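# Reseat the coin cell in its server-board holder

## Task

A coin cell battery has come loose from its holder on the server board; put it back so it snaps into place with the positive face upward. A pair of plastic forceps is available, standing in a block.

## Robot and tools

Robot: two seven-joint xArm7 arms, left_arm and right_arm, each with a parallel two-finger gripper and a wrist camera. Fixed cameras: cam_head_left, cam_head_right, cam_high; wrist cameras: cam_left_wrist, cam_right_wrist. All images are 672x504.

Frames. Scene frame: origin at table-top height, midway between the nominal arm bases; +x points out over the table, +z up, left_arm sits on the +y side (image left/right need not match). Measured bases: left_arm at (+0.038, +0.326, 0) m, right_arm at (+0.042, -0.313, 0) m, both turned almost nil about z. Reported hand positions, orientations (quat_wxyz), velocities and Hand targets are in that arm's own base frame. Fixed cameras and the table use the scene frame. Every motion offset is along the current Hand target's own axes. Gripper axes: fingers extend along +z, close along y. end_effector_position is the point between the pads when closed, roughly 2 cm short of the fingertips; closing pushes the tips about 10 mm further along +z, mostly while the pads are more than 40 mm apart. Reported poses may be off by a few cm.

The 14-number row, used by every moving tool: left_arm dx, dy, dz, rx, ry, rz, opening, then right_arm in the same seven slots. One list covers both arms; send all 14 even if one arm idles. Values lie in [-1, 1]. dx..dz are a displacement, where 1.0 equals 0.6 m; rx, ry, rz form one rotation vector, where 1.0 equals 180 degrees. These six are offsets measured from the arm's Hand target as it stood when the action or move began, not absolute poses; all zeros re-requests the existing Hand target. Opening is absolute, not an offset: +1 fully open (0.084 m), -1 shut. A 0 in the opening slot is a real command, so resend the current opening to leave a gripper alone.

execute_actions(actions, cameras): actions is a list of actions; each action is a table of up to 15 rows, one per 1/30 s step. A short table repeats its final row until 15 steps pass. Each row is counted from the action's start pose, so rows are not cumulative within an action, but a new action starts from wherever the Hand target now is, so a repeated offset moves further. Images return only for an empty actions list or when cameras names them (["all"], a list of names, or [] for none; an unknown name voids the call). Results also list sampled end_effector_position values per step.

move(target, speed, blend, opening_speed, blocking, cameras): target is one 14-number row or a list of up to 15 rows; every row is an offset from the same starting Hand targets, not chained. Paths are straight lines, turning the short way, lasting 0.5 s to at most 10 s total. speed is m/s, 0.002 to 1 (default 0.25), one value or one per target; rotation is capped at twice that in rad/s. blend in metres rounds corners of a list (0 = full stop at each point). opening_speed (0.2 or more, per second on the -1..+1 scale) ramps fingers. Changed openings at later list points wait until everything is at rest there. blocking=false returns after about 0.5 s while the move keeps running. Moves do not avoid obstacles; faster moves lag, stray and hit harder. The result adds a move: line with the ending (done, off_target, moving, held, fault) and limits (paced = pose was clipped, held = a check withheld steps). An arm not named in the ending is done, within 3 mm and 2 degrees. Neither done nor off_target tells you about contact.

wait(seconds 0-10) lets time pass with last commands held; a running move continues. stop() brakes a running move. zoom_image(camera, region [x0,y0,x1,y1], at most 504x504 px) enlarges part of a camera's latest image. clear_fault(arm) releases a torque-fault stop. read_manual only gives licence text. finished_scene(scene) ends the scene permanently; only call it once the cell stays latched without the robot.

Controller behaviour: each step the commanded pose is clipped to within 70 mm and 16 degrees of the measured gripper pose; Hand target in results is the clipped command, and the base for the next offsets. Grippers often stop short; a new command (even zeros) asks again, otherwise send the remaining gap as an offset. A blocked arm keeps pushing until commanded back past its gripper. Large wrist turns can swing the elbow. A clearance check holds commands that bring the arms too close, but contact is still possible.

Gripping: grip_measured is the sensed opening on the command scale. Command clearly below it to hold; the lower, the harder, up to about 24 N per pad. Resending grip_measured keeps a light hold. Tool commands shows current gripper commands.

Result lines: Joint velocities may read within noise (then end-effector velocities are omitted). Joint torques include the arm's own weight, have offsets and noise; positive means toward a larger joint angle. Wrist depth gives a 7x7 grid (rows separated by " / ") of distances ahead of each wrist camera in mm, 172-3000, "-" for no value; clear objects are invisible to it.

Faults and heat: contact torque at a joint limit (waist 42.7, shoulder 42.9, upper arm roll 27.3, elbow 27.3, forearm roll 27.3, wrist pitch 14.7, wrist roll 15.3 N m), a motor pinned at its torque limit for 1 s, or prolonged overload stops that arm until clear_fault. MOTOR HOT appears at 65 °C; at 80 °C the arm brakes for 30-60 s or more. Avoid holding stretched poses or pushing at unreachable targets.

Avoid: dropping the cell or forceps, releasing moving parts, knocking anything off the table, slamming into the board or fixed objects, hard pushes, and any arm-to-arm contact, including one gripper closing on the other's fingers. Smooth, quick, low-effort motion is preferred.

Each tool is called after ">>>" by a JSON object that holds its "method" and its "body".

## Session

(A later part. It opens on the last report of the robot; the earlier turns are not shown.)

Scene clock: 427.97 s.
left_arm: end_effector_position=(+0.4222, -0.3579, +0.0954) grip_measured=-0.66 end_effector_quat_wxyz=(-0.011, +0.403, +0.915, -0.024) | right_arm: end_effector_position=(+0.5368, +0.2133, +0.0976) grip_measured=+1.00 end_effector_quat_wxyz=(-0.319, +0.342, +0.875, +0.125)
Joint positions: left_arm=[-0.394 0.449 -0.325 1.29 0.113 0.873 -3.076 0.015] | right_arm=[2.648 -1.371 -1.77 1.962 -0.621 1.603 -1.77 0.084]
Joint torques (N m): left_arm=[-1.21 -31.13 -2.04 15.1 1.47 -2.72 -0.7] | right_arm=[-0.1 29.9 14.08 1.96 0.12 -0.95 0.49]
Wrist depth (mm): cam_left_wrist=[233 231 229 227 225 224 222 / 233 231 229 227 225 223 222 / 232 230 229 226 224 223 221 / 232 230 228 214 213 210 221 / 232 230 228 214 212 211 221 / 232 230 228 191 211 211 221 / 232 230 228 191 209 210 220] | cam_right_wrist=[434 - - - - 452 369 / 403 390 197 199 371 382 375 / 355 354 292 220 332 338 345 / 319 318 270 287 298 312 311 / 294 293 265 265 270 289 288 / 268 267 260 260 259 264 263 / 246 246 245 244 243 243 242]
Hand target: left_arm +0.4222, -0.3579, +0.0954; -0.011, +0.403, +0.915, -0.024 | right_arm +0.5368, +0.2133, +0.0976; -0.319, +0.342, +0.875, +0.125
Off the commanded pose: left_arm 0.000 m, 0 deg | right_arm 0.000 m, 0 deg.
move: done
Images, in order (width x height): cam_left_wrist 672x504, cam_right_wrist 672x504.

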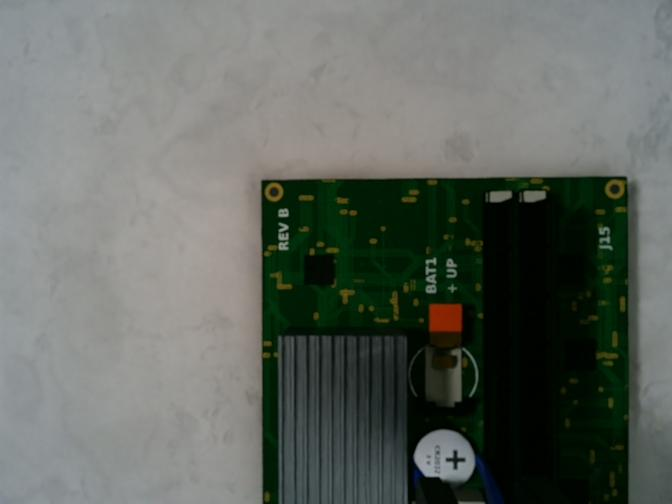

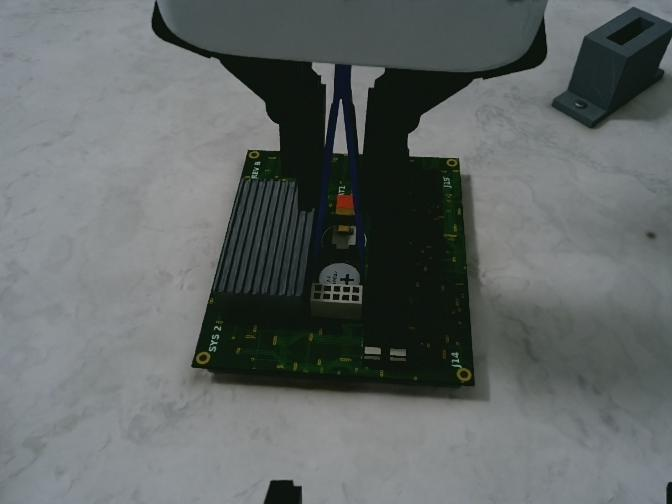

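>>> {"method": "move", "body": {"target": [[0,0.0002,0.0037,0,0,0,-0.635,0,0,0,0,0,0,1],[0,0.0002,0.0037,0,0,0,-0.68,0,0,0,0,0,0,1]], "speed": 0.04, "opening_speed": 0.2, "cameras": ["cam_left_wrist","cam_right_wrist"]}}

>>> {"method": "zoom_image", "body": {"camera": "cam_right_wrist", "region": [300, 220, 390, 310]}}

>>> {"method": "zoom_image", "body": {"camera": "cam_left_wrist", "region": [372, 404, 492, 504]}}

Scene clock: 430.60 s.
left_arm: end_effector_position=(+0.4222, -0.3579, +0.0932) grip_measured=-0.70 end_effector_quat_wxyz=(-0.011, +0.403, +0.915, -0.024) | right_arm: end_effector_position=(+0.5368, +0.2133, +0.0976) grip_measured=+1.00 end_effector_quat_wxyz=(-0.319, +0.342, +0.875, +0.125)
Joint positions: left_arm=[-0.395 0.452 -0.324 1.288 0.115 0.868 -3.076 0.013] | right_arm=[2.648 -1.371 -1.77 1.962 -0.621 1.603 -1.77 0.084]
Joint torques (N m): left_arm=[-1.4 -30.65 -2.24 15 1.35 -2.53 -0.7] | right_arm=[-0.11 29.93 14.21 2.08 0.17 -0.98 0.46]
Wrist depth (mm): cam_left_wrist=[230 229 227 225 223 221 220 / 230 228 226 225 223 221 220 / 230 228 226 224 222 220 219 / 230 228 226 212 211 207 219 / 230 228 226 211 210 208 219 / 230 228 226 189 209 208 218 / 230 228 226 189 207 208 218] | cam_right_wrist=[435 - - - - 452 370 / 404 389 199 201 372 382 376 / 355 353 334 227 332 339 346 / 318 317 270 276 297 313 311 / 294 294 265 265 270 289 288 / 268 267 260 260 259 263 263 / 246 246 245 244 243 242 242]
Hand target: left_arm +0.4222, -0.3579, +0.0932; -0.011, +0.403, +0.915, -0.024 | right_arm +0.5368, +0.2133, +0.0976; -0.319, +0.342, +0.875, +0.125
Off the commanded pose: left_arm 0.000 m, 0 deg | right_arm 0.000 m, 0 deg.
move: done
Images, in order (width x height): cam_left_wrist 672x504, cam_right_wrist 672x504.

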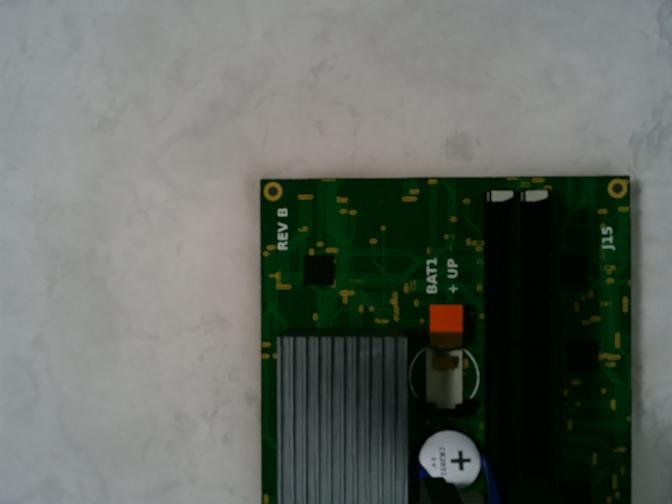

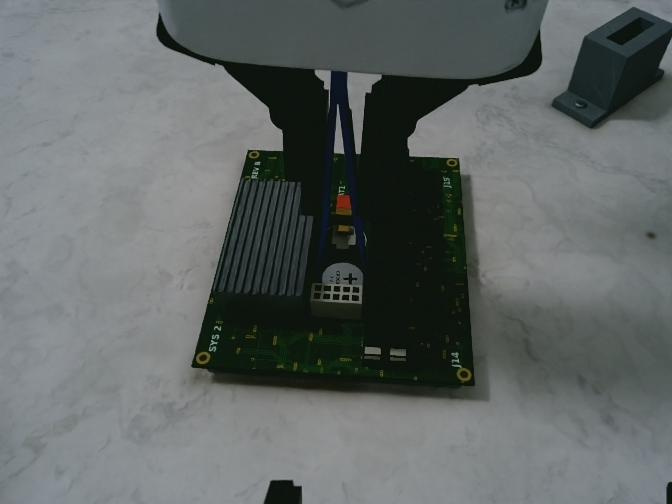

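Scaled by 5.600 from the camera's 672x504 image, which has a finer 960x720 frame.

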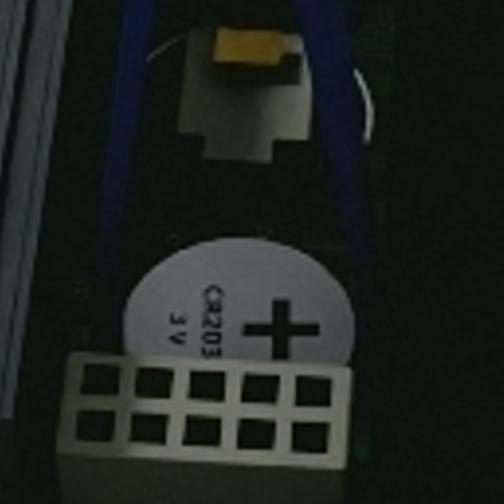

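Scaled by 4.200 from the camera's 672x504 image, which has a finer 960x720 frame.

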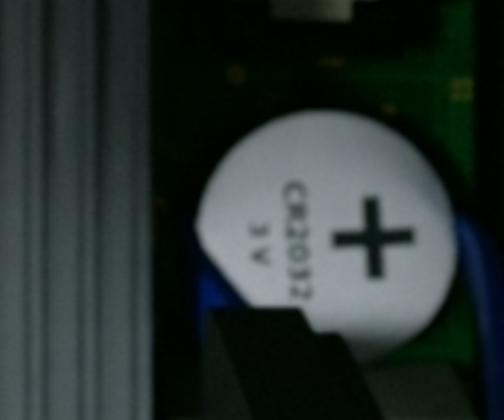

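>>> {"method": "move", "body": {"target": [[0,0.0,0,0,0,0,-0.695,0,0,0,0,0,0,1],[0,-0.0005,-0.0133,0,0,0,-0.695,0,0,0,0,0,0,1]], "speed": 0.04, "opening_speed": 0.2, "cameras": ["cam_left_wrist","cam_right_wrist"]}}

>>> {"method": "zoom_image", "body": {"camera": "cam_right_wrist", "region": [300, 200, 390, 310]}}

>>> {"method": "zoom_image", "body": {"camera": "cam_left_wrist", "region": [372, 404, 492, 504]}}

Scene clock: 433.77 s.
left_arm: end_effector_position=(+0.4223, -0.3578, +0.1011) grip_measured=-0.71 end_effector_quat_wxyz=(-0.011, +0.403, +0.915, -0.024) | right_arm: end_effector_position=(+0.5368, +0.2133, +0.0976) grip_measured=+1.00 end_effector_quat_wxyz=(-0.319, +0.342, +0.875, +0.125)
Joint positions: left_arm=[-0.393 0.44 -0.327 1.294 0.11 0.887 -3.073 0.013] | right_arm=[2.648 -1.371 -1.77 1.962 -0.621 1.603 -1.77 0.084]
Joint torques (N m): left_arm=[1.33 -36.74 -4.32 19.41 -1.25 -0.96 0.65] | right_arm=[-0.02 30.13 14.29 2.02 0.19 -0.83 0.48]
Wrist depth (mm): cam_left_wrist=[238 236 235 232 231 229 228 / 238 236 234 232 231 229 227 / 238 236 234 231 230 228 227 / 238 236 234 220 218 215 226 / 238 236 234 219 217 216 226 / 238 236 234 197 217 216 226 / 238 236 233 197 207 215 226] | cam_right_wrist=[449 - - - 180 436 369 / 403 390 210 199 383 382 376 / 355 355 343 227 331 339 346 / 319 318 270 277 297 313 311 / 295 293 265 264 270 290 288 / 268 267 261 260 259 263 263 / 246 246 245 244 243 243 242]
Hand target: left_arm +0.4223, -0.3578, +0.1011; -0.011, +0.403, +0.915, -0.024 | right_arm +0.5368, +0.2133, +0.0976; -0.319, +0.342, +0.875, +0.125
Off the commanded pose: left_arm 0.000 m, 0 deg | right_arm 0.000 m, 0 deg.
move: done
Images, in order (width x height): cam_left_wrist 672x504, cam_right_wrist 672x504.

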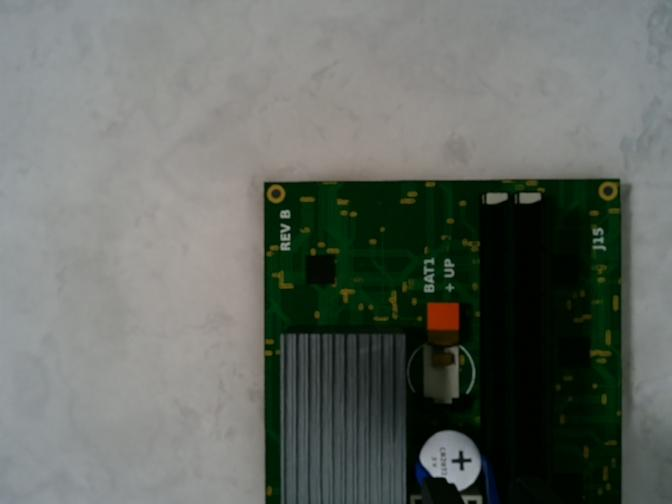

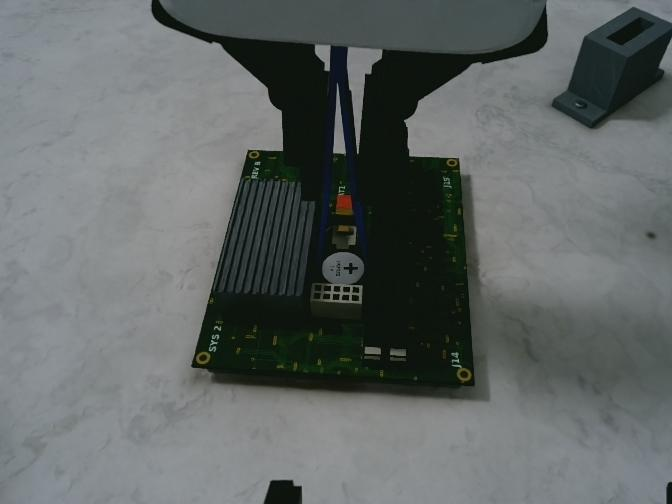

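Scaled by 4.582 from the camera's 672x504 image, which has a finer 960x720 frame.

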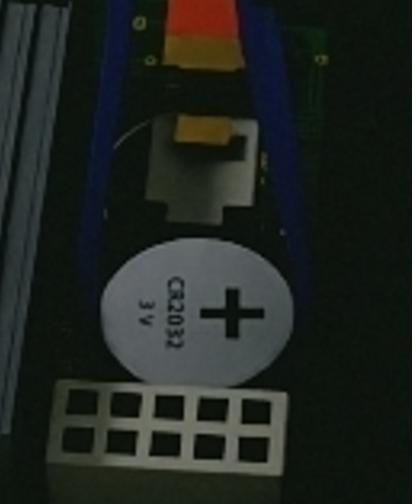

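Scaled by 4.200 from the camera's 672x504 image, which has a finer 960x720 frame.

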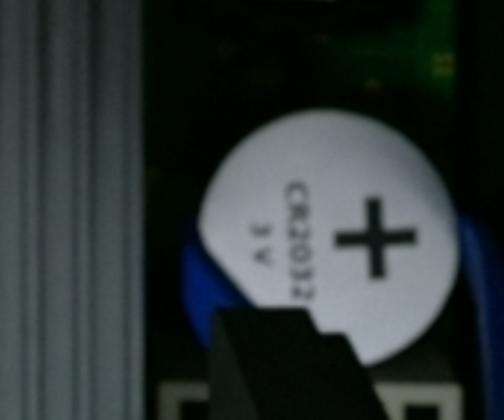

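>>> {"method": "move", "body": {"target": [[0,0.0,-0.03,0,0,0,-0.70,0,0,0,0,0,0,1],[0.0088,-0.0038,-0.026,0,0.1,0,-0.70,0,0,0,0,0,0,1]], "speed": 0.08, "cameras": ["cam_left_wrist","cam_right_wrist"]}}

>>> {"method": "zoom_image", "body": {"camera": "cam_right_wrist", "region": [290, 130, 400, 290]}}

>>> {"method": "zoom_image", "body": {"camera": "cam_left_wrist", "region": [352, 304, 552, 504]}}

Scene clock: 450.57 s.
left_arm: end_effector_position=(+0.4177, -0.3549, +0.1168) grip_measured=-0.72 end_effector_quat_wxyz=(-0.154, +0.402, +0.902, +0.039) | right_arm: end_effector_position=(+0.5368, +0.2133, +0.0976) grip_measured=+1.00 end_effector_quat_wxyz=(-0.319, +0.342, +0.875, +0.125)
Joint positions: left_arm=[-0.482 0.655 -0.3 1.72 0.157 1.411 -3.106 0.012] | right_arm=[2.648 -1.371 -1.77 1.962 -0.621 1.603 -1.77 0.084]
Joint torques (N m): left_arm=[-1.24 -36.57 -2.67 19.33 1.49 0.15 -0.61] | right_arm=[-0.12 30.24 14.26 2.06 0.23 -0.91 0.5]
Wrist depth (mm): cam_left_wrist=[320 316 314 311 308 305 302 / 307 304 302 298 295 293 290 / 295 293 290 288 285 282 279 / 283 281 279 277 274 272 270 / 274 271 270 255 253 250 261 / 263 262 260 246 244 239 251 / 255 253 252 215 207 208 240] | cam_right_wrist=[435 - - - 422 437 369 / 403 390 - 208 384 383 375 / 355 355 335 282 332 339 346 / 319 317 270 291 298 312 311 / 294 293 265 265 270 289 287 / 268 268 260 260 259 264 263 / 246 246 244 244 243 243 242]
Hand target: left_arm +0.4177, -0.3549, +0.1168; -0.154, +0.402, +0.902, +0.039 | right_arm +0.5368, +0.2133, +0.0976; -0.319, +0.342, +0.875, +0.125
Off the commanded pose: left_arm 0.000 m, 0 deg | right_arm 0.000 m, 0 deg.
move: done
Images, in order (width x height): cam_left_wrist 672x504, cam_right_wrist 672x504.

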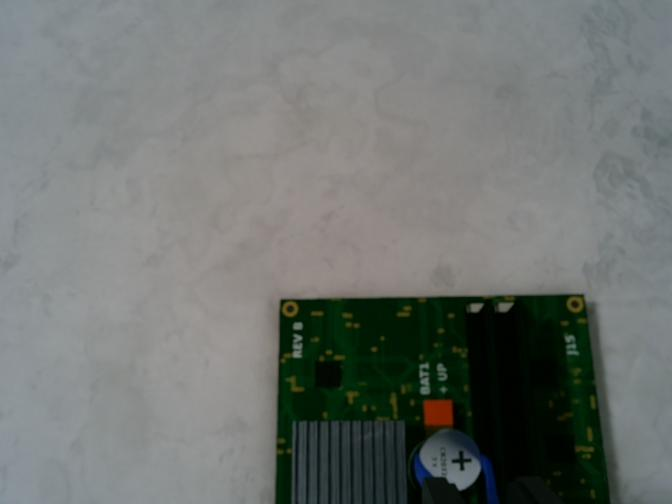

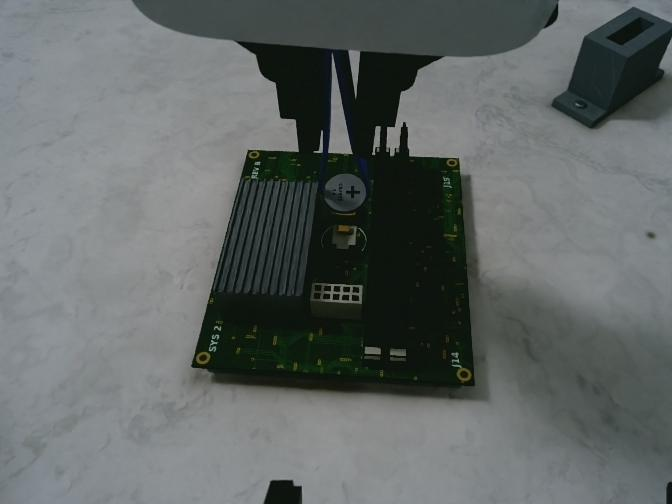

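Scaled by 3.150 from the camera's 672x504 image, which has a finer 960x720 frame.

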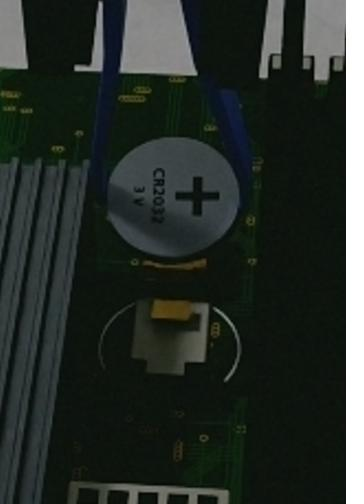

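Scaled by 2.520 from the camera's 672x504 image, which has a finer 960x720 frame.

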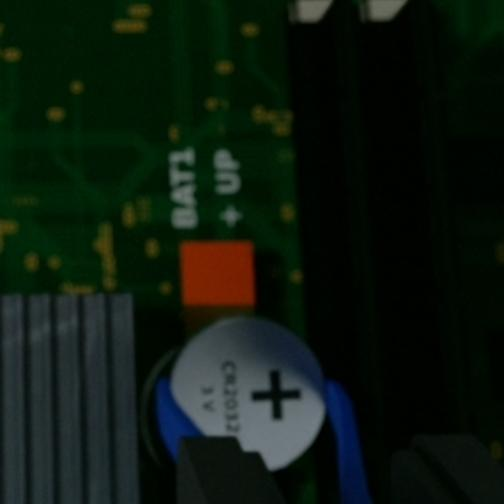

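>>> {"method": "move", "body": {"target": [-0.008,-0.0005,0.0252,0,0,0,-0.70,0,0,0,0,0,0,1], "speed": 0.05, "cameras": ["cam_left_wrist","cam_right_wrist"]}}

>>> {"method": "zoom_image", "body": {"camera": "cam_right_wrist", "region": [290, 160, 390, 290]}}

>>> {"method": "zoom_image", "body": {"camera": "cam_left_wrist", "region": [372, 374, 522, 504]}}

Scene clock: 454.37 s.
left_arm: end_effector_position=(+0.4168, -0.3556, +0.1010) grip_measured=-0.72 end_effector_quat_wxyz=(-0.154, +0.402, +0.902, +0.039) | right_arm: end_effector_position=(+0.5368, +0.2133, +0.0976) grip_measured=+1.00 end_effector_quat_wxyz=(-0.319, +0.342, +0.875, +0.125)
Joint positions: left_arm=[-0.484 0.672 -0.298 1.7 0.161 1.375 -3.11 0.012] | right_arm=[2.648 -1.371 -1.77 1.962 -0.621 1.603 -1.77 0.084]
Joint torques (N m): left_arm=[-1.03 -36.46 -2.87 15.2 1.57 -1.77 -0.7] | right_arm=[-0.15 30.3 14.43 2.09 0.22 -0.88 0.49]
Wrist depth (mm): cam_left_wrist=[300 298 295 292 290 287 283 / 288 285 283 280 278 275 273 / 277 275 272 270 268 265 264 / 266 265 262 260 257 256 253 / 257 255 252 239 236 230 241 / 248 247 244 230 229 224 234 / 240 238 237 201 206 216 225] | cam_right_wrist=[- - - - - 454 369 / 391 389 - 202 383 381 376 / 355 354 333 248 331 339 346 / 318 317 270 291 298 312 311 / 294 293 265 265 270 289 288 / 268 267 260 259 259 263 263 / 246 246 245 244 243 242 242]
Hand target: left_arm +0.4168, -0.3556, +0.1010; -0.154, +0.402, +0.902, +0.039 | right_arm +0.5368, +0.2133, +0.0976; -0.319, +0.342, +0.875, +0.125
Off the commanded pose: left_arm 0.000 m, 0 deg | right_arm 0.000 m, 0 deg.
move: done
Images, in order (width x height): cam_left_wrist 672x504, cam_right_wrist 672x504.

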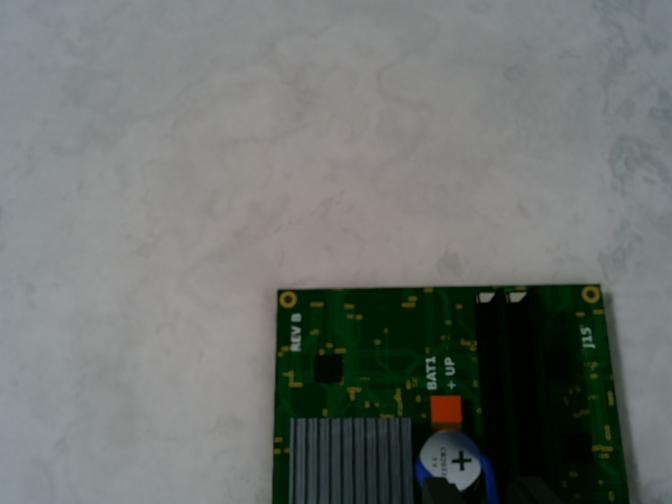

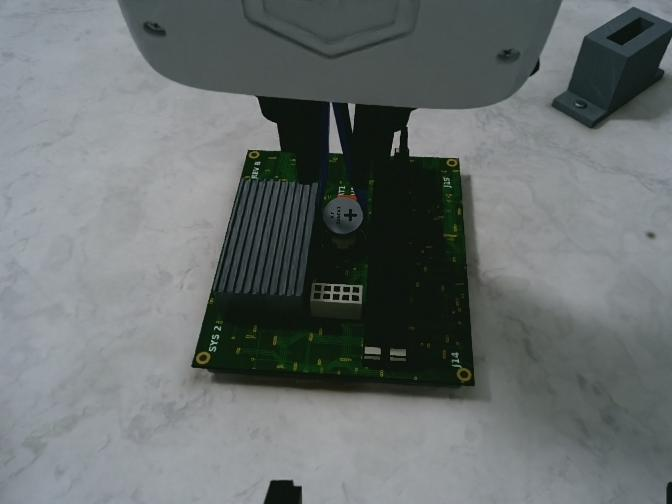

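Scaled by 3.877 from the camera's 672x504 image, which has a finer 960x720 frame.

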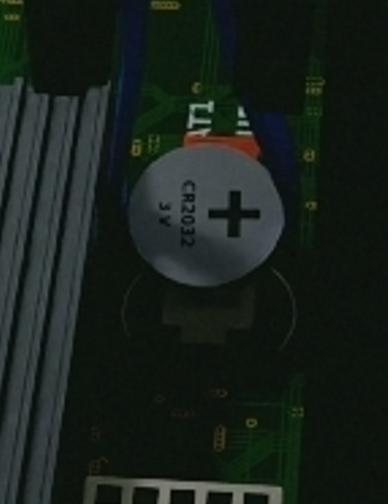

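Scaled by 3.360 from the camera's 672x504 image, which has a finer 960x720 frame.

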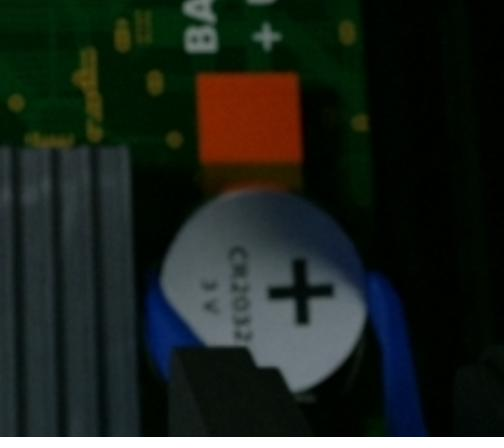

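>>> {"method": "move", "body": {"target": [-0.0028,0.0012,0.0087,0,0,0,-0.70,0,0,0,0,0,0,1], "speed": 0.04, "cameras": ["cam_left_wrist","cam_right_wrist"]}}

>>> {"method": "zoom_image", "body": {"camera": "cam_right_wrist", "region": [290, 170, 390, 290]}}

>>> {"method": "zoom_image", "body": {"camera": "cam_left_wrist", "region": [372, 374, 522, 504]}}

Scene clock: 457.93 s.
left_arm: end_effector_position=(+0.4171, -0.3553, +0.0955) grip_measured=-0.72 end_effector_quat_wxyz=(-0.154, +0.402, +0.902, +0.039) | right_arm: end_effector_position=(+0.5368, +0.2133, +0.0976) grip_measured=+1.00 end_effector_quat_wxyz=(-0.319, +0.342, +0.875, +0.125)
Joint positions: left_arm=[-0.484 0.679 -0.296 1.694 0.163 1.363 -3.11 0.012] | right_arm=[2.648 -1.371 -1.77 1.962 -0.621 1.603 -1.77 0.084]
Joint torques (N m): left_arm=[1.21 -36.62 -2.65 15.2 1.61 -1.69 -0.72] | right_arm=[-0.06 30.37 14.4 2.06 0.24 -0.93 0.5]
Wrist depth (mm): cam_left_wrist=[294 291 288 286 283 280 277 / 282 279 277 274 272 269 267 / 271 268 267 264 262 259 258 / 260 259 256 254 252 250 248 / 252 250 246 233 232 203 235 / 243 241 238 225 224 219 229 / 235 233 231 195 207 204 216] | cam_right_wrist=[- - - - - 452 369 / 391 378 - - 371 383 375 / 356 354 344 236 332 339 345 / 318 317 270 291 298 312 311 / 295 293 266 265 270 289 289 / 268 267 260 260 259 264 263 / 246 246 245 244 243 243 242]
Hand target: left_arm +0.4171, -0.3553, +0.0955; -0.154, +0.402, +0.902, +0.039 | right_arm +0.5368, +0.2133, +0.0976; -0.319, +0.342, +0.875, +0.125
Off the commanded pose: left_arm 0.000 m, 0 deg | right_arm 0.000 m, 0 deg.
move: done
Images, in order (width x height): cam_left_wrist 672x504, cam_right_wrist 672x504.

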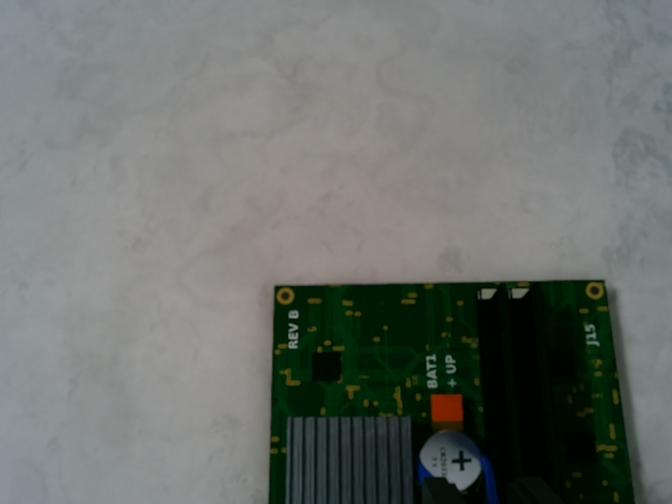

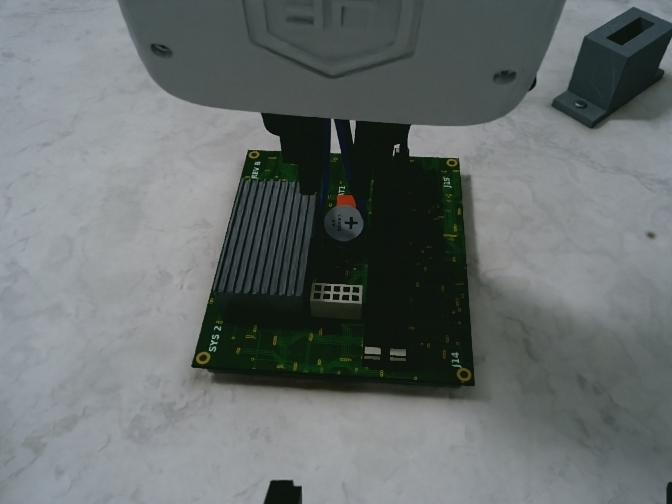

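Scaled by 4.200 from the camera's 672x504 image, which has a finer 960x720 frame.

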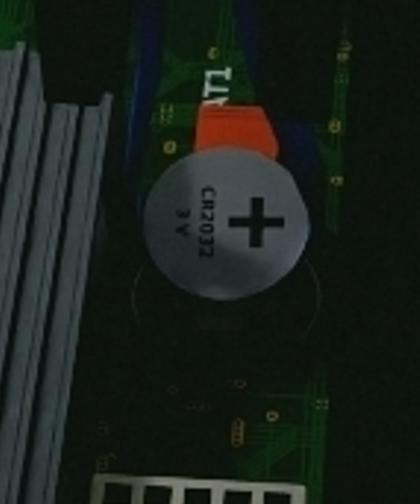

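Scaled by 3.360 from the camera's 672x504 image, which has a finer 960x720 frame.

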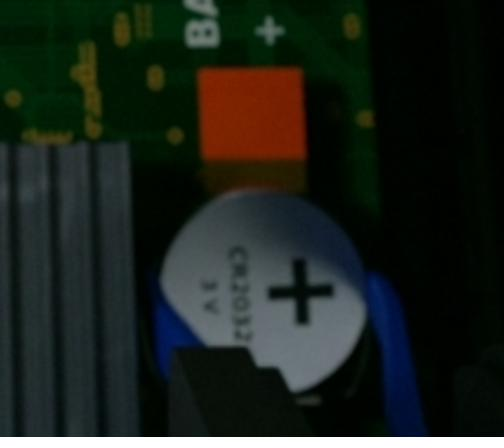

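>>> {"method": "move", "body": {"target": [[-0.001,0.0002,0.0032,0,0,0,-0.70,0,0,0,0,0,0,1],[-0.0065,0.0002,0.0023,0,0,0,-0.70,0,0,0,0,0,0,1]], "speed": 0.03, "cameras": ["cam_left_wrist","cam_right_wrist"]}}

>>> {"method": "zoom_image", "body": {"camera": "cam_right_wrist", "region": [290, 170, 390, 290]}}

>>> {"method": "zoom_image", "body": {"camera": "cam_left_wrist", "region": [372, 374, 522, 504]}}

Scene clock: 461.50 s.
left_arm: end_effector_position=(+0.4193, -0.3577, +0.0930) grip_measured=-0.72 end_effector_quat_wxyz=(-0.154, +0.402, +0.902, +0.039) | right_arm: end_effector_position=(+0.5368, +0.2133, +0.0976) grip_measured=+1.00 end_effector_quat_wxyz=(-0.319, +0.342, +0.875, +0.125)
Joint positions: left_arm=[-0.488 0.694 -0.295 1.712 0.166 1.366 -3.111 0.012] | right_arm=[2.648 -1.371 -1.77 1.962 -0.621 1.603 -1.77 0.084]
Joint torques (N m): left_arm=[-1.43 -36.99 -2.81 19.46 1.45 -0.08 -0.72] | right_arm=[-0.03 30.57 14.59 2.13 0.21 -0.86 0.43]
Wrist depth (mm): cam_left_wrist=[290 288 285 282 280 277 274 / 279 276 274 271 269 267 264 / 268 266 264 261 259 256 255 / 258 256 254 251 250 247 245 / 248 247 244 230 229 200 233 / 240 238 236 222 221 216 226 / 232 230 228 192 206 187 213] | cam_right_wrist=[- - - - - 453 369 / 379 - - - - 381 375 / 356 354 344 226 332 339 346 / 318 317 270 291 297 312 311 / 295 293 266 265 270 289 288 / 268 267 260 259 259 264 263 / 246 246 245 244 243 242 242]
Hand target: left_arm +0.4193, -0.3577, +0.0930; -0.154, +0.402, +0.902, +0.039 | right_arm +0.5368, +0.2133, +0.0976; -0.319, +0.342, +0.875, +0.125
Off the commanded pose: left_arm 0.000 m, 0 deg | right_arm 0.000 m, 0 deg.
move: done
Images, in order (width x height): cam_left_wrist 672x504, cam_right_wrist 672x504.

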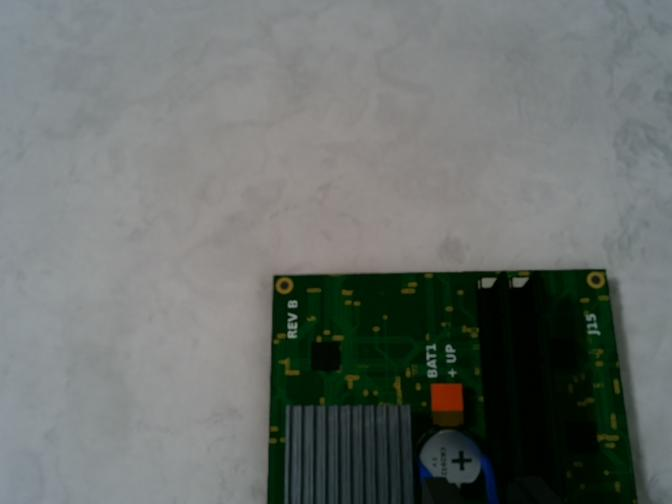

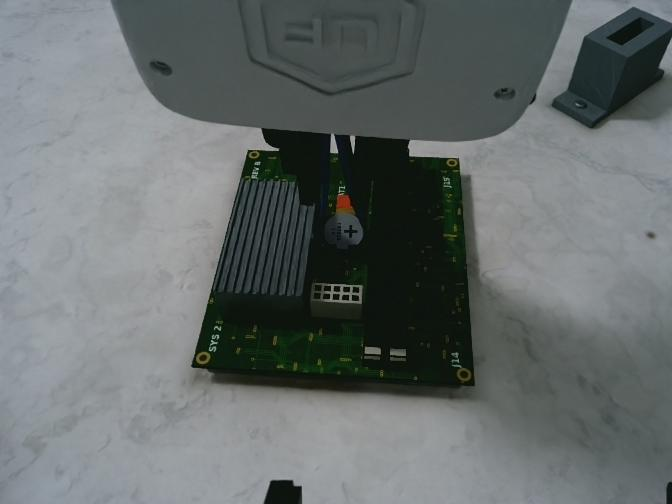

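Scaled by 4.200 from the camera's 672x504 image, which has a finer 960x720 frame.

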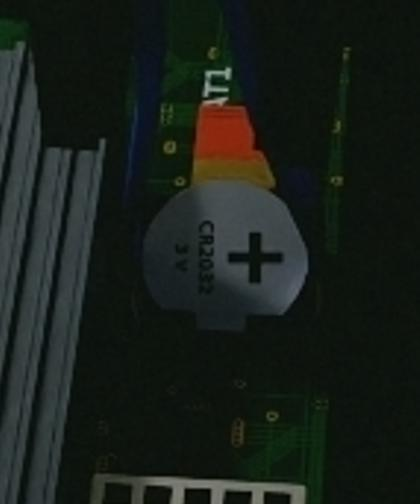

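Scaled by 3.360 from the camera's 672x504 image, which has a finer 960x720 frame.

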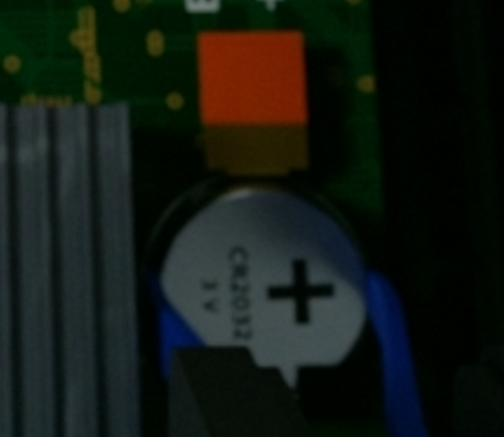

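>>> {"method": "move", "body": {"target": [0.0201,0,0.004,0,-0.05,0,-0.70,0,0,0,0,0,0,1], "speed": 0.03, "cameras": ["cam_left_wrist","cam_right_wrist"]}}

>>> {"method": "zoom_image", "body": {"camera": "cam_right_wrist", "region": [290, 170, 390, 290]}}

>>> {"method": "zoom_image", "body": {"camera": "cam_left_wrist", "region": [372, 354, 522, 504]}}

Scene clock: 469.50 s.
left_arm: end_effector_position=(+0.4111, -0.3487, +0.0944) grip_measured=-0.72 end_effector_quat_wxyz=(-0.083, +0.403, +0.911, +0.008) | right_arm: end_effector_position=(+0.5368, +0.2133, +0.0976) grip_measured=+1.00 end_effector_quat_wxyz=(-0.319, +0.342, +0.875, +0.125)
Joint positions: left_arm=[-0.423 0.516 -0.317 1.419 0.136 1.093 -3.095 0.012] | right_arm=[2.648 -1.371 -1.77 1.962 -0.621 1.603 -1.77 0.084]
Joint torques (N m): left_arm=[1.72 -38.07 -4.66 14.97 -1.21 -2.25 0.67] | right_arm=[-0.17 30.56 14.65 2.02 0.18 -0.93 0.46]
Wrist depth (mm): cam_left_wrist=[258 256 254 251 249 247 245 / 253 251 249 247 245 242 241 / 248 246 244 242 240 238 237 / 244 242 240 238 236 234 233 / 239 237 235 222 220 215 226 / 235 233 231 218 216 214 223 / 231 229 227 190 205 185 210] | cam_right_wrist=[434 - - - - 437 370 / 403 389 - 210 383 383 375 / 356 354 336 266 332 339 346 / 319 317 269 291 298 312 311 / 294 293 265 264 269 289 288 / 268 267 261 259 259 264 263 / 246 246 244 244 243 243 241]
Hand target: left_arm +0.4111, -0.3487, +0.0944; -0.083, +0.403, +0.911, +0.008 | right_arm +0.5368, +0.2133, +0.0976; -0.319, +0.342, +0.875, +0.125
Off the commanded pose: left_arm 0.000 m, 0 deg | right_arm 0.000 m, 0 deg.
move: done
Images, in order (width x height): cam_left_wrist 672x504, cam_right_wrist 672x504.

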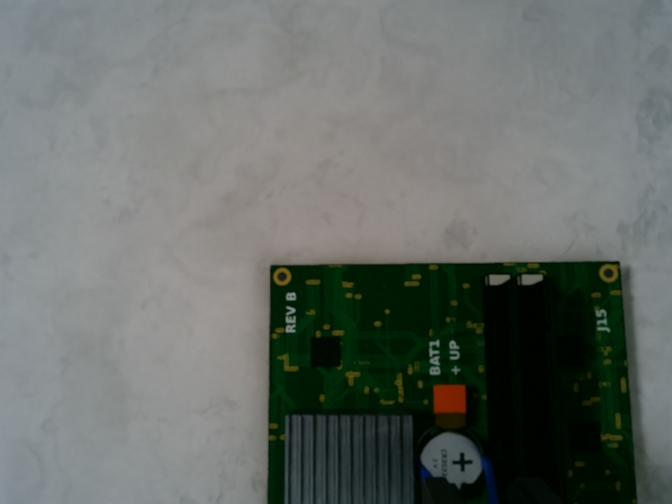

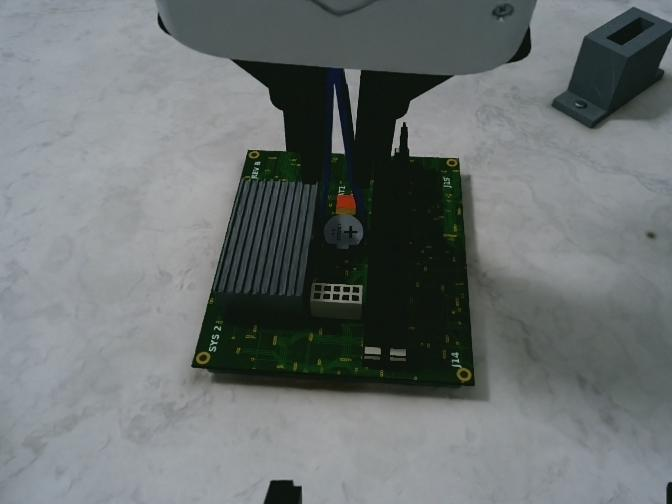

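Scaled by 4.200 from the camera's 672x504 image, which has a finer 960x720 frame.

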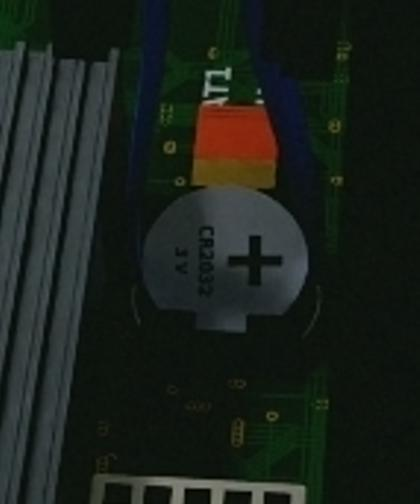

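Scaled by 3.360 from the camera's 672x504 image, which has a finer 960x720 frame.

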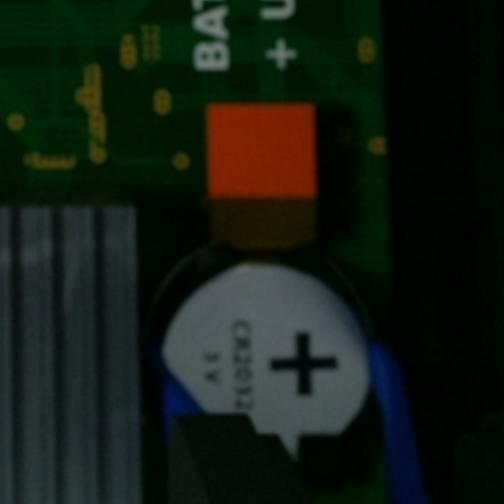

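>>> {"method": "move", "body": {"target": [[0,0,0,0,0,0,-0.74,0,0,0,0,0,0,1],[0.0208,0,0.0035,0,-0.05,0,-0.74,0,0,0,0,0,0,1]], "speed": 0.03, "cameras": ["cam_left_wrist","cam_right_wrist"]}}

>>> {"method": "zoom_image", "body": {"camera": "cam_right_wrist", "region": [290, 170, 390, 290]}}

>>> {"method": "zoom_image", "body": {"camera": "cam_left_wrist", "region": [372, 354, 522, 504]}}

Scene clock: 475.70 s.
left_arm: end_effector_position=(+0.4026, -0.3393, +0.0943) grip_measured=-0.76 end_effector_quat_wxyz=(-0.011, +0.403, +0.915, -0.024) | right_arm: end_effector_position=(+0.5368, +0.2133, +0.0976) grip_measured=+1.00 end_effector_quat_wxyz=(-0.319, +0.342, +0.875, +0.125)
Joint positions: left_arm=[-0.368 0.37 -0.338 1.168 0.092 0.828 -3.06 0.011] | right_arm=[2.648 -1.371 -1.77 1.962 -0.621 1.603 -1.77 0.084]
Joint torques (N m): left_arm=[1.47 -33.75 -3.47 14.71 -0.98 -2.55 0.67] | right_arm=[-0.15 30.91 14.66 2.14 0.16 -0.92 0.47]
Wrist depth (mm): cam_left_wrist=[231 230 227 226 224 222 221 / 231 229 228 226 224 222 221 / 231 229 227 225 224 222 221 / 231 229 227 225 223 222 220 / 231 229 228 213 212 210 209 / 231 229 227 213 211 211 209 / 231 229 227 188 188 183 209] | cam_right_wrist=[466 448 205 203 207 438 370 / 404 401 388 234 383 382 376 / 356 354 335 305 332 339 346 / 318 317 270 291 298 312 311 / 294 293 265 265 270 289 288 / 268 267 260 260 259 264 263 / 246 246 245 244 243 243 242]
Hand target: left_arm +0.4025, -0.3393, +0.0943; -0.011, +0.403, +0.915, -0.024 | right_arm +0.5368, +0.2133, +0.0976; -0.319, +0.342, +0.875, +0.125
Off the commanded pose: left_arm 0.000 m, 0 deg | right_arm 0.000 m, 0 deg.
move: done
Images, in order (width x height): cam_left_wrist 672x504, cam_right_wrist 672x504.

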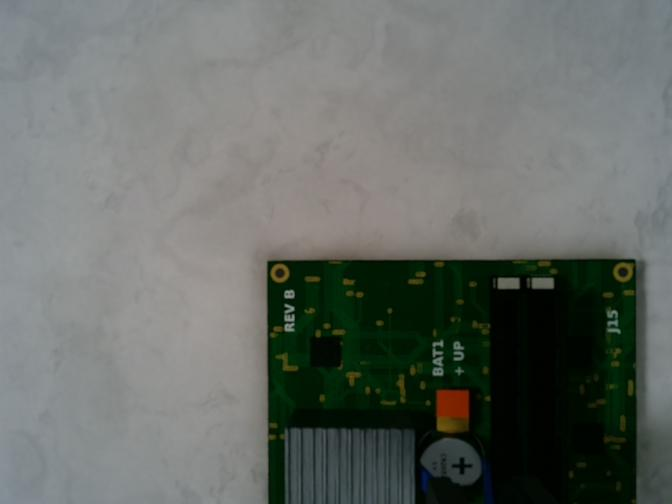

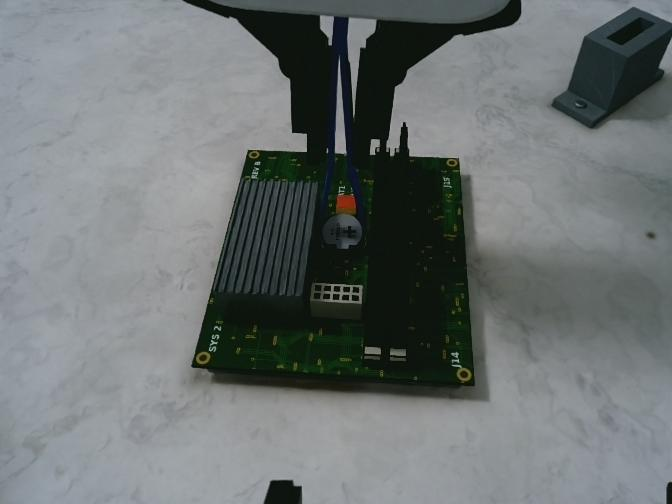

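Scaled by 4.200 from the camera's 672x504 image, which has a finer 960x720 frame.

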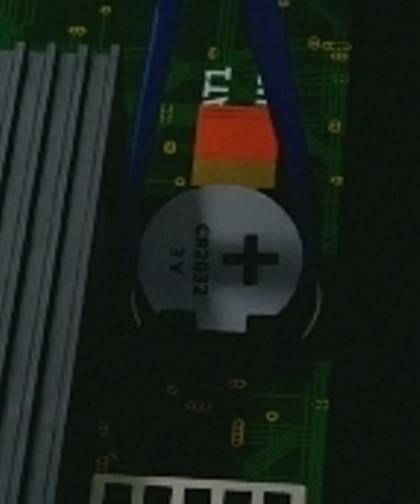

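Scaled by 3.360 from the camera's 672x504 image, which has a finer 960x720 frame.

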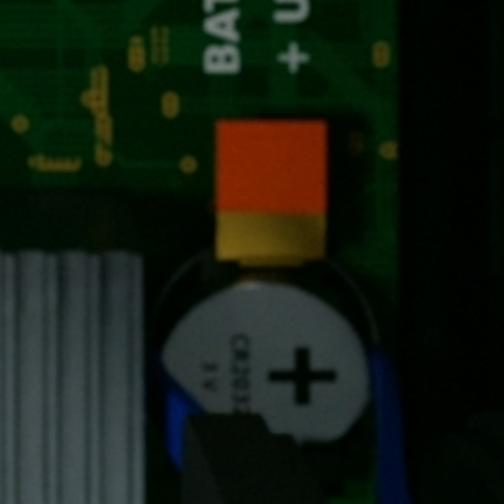

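>>> {"method": "move", "body": {"target": [[0,0,0,0,0,0,-0.645,0,0,0,0,0,0,1],[0,0,-0.02,0,0,0,-0.645,0,0,0,0,0,0,1],[0.0095,0,-0.03,0,0,0,-0.95,0,0,0,0,0,0,1]], "speed": 0.05, "opening_speed": 0.4, "cameras": ["cam_left_wrist","cam_right_wrist"]}}

>>> {"method": "zoom_image", "body": {"camera": "cam_right_wrist", "region": [290, 170, 390, 290]}}

>>> {"method": "zoom_image", "body": {"camera": "cam_left_wrist", "region": [372, 354, 522, 504]}}

Scene clock: 482.83 s.
left_arm: end_effector_position=(+0.3994, -0.3345, +0.1123) grip_measured=-0.87 end_effector_quat_wxyz=(-0.011, +0.403, +0.915, -0.024) | right_arm: end_effector_position=(+0.5368, +0.2133, +0.0976) grip_measured=+1.00 end_effector_quat_wxyz=(-0.319, +0.342, +0.875, +0.125)
Joint positions: left_arm=[-0.356 0.322 -0.345 1.159 0.073 0.865 -3.045 0.006] | right_arm=[2.648 -1.371 -1.77 1.962 -0.621 1.603 -1.77 0.084]
Joint torques (N m): left_arm=[1.26 -32.79 -3.63 14.94 -1.15 -0.82 0.58] | right_arm=[-0.12 30.66 14.98 2.17 0.26 -0.98 0.45]
Wrist depth (mm): cam_left_wrist=[249 248 246 243 242 240 239 / 249 248 246 244 242 240 238 / 249 247 245 244 241 240 239 / 249 248 245 244 241 240 238 / 249 247 245 231 230 219 237 / 249 247 245 231 226 218 237 / 248 247 245 208 212 200 237] | cam_right_wrist=[466 449 - 214 440 453 370 / 403 402 388 233 395 382 375 / 355 354 336 292 332 339 347 / 319 317 270 291 298 312 311 / 295 293 265 265 270 289 288 / 268 267 261 259 259 264 263 / 246 246 245 244 243 242 242]
Hand target: left_arm +0.3994, -0.3345, +0.1123; -0.011, +0.403, +0.915, -0.024 | right_arm +0.5368, +0.2133, +0.0976; -0.319, +0.342, +0.875, +0.125
Off the commanded pose: left_arm 0.000 m, 0 deg | right_arm 0.000 m, 0 deg.
move: done
Images, in order (width x height): cam_left_wrist 672x504, cam_right_wrist 672x504.

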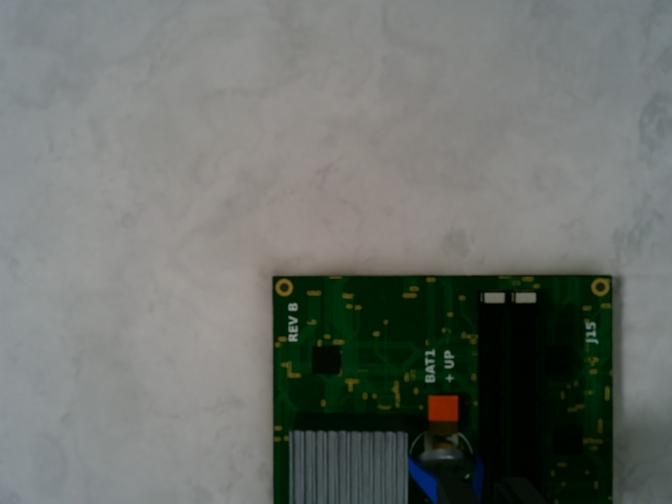

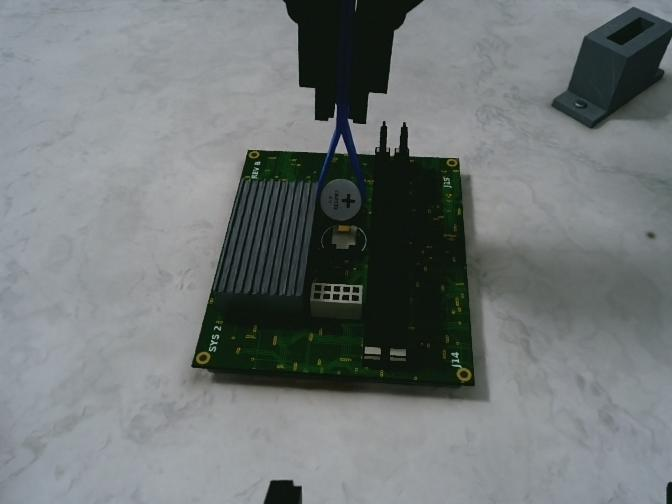

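Scaled by 4.200 from the camera's 672x504 image, which has a finer 960x720 frame.

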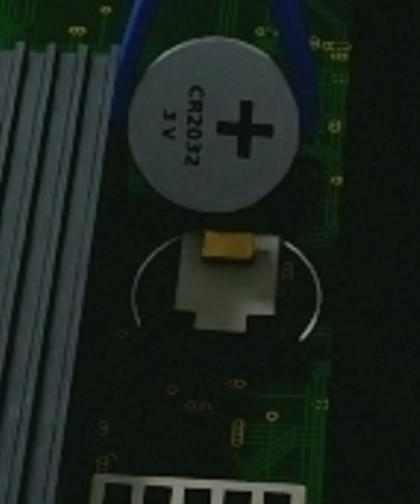

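Scaled by 3.360 from the camera's 672x504 image, which has a finer 960x720 frame.

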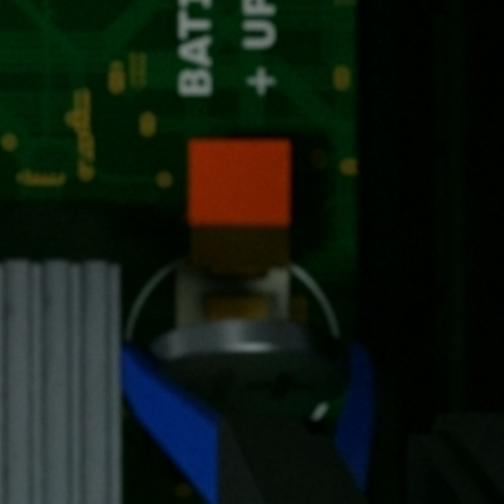

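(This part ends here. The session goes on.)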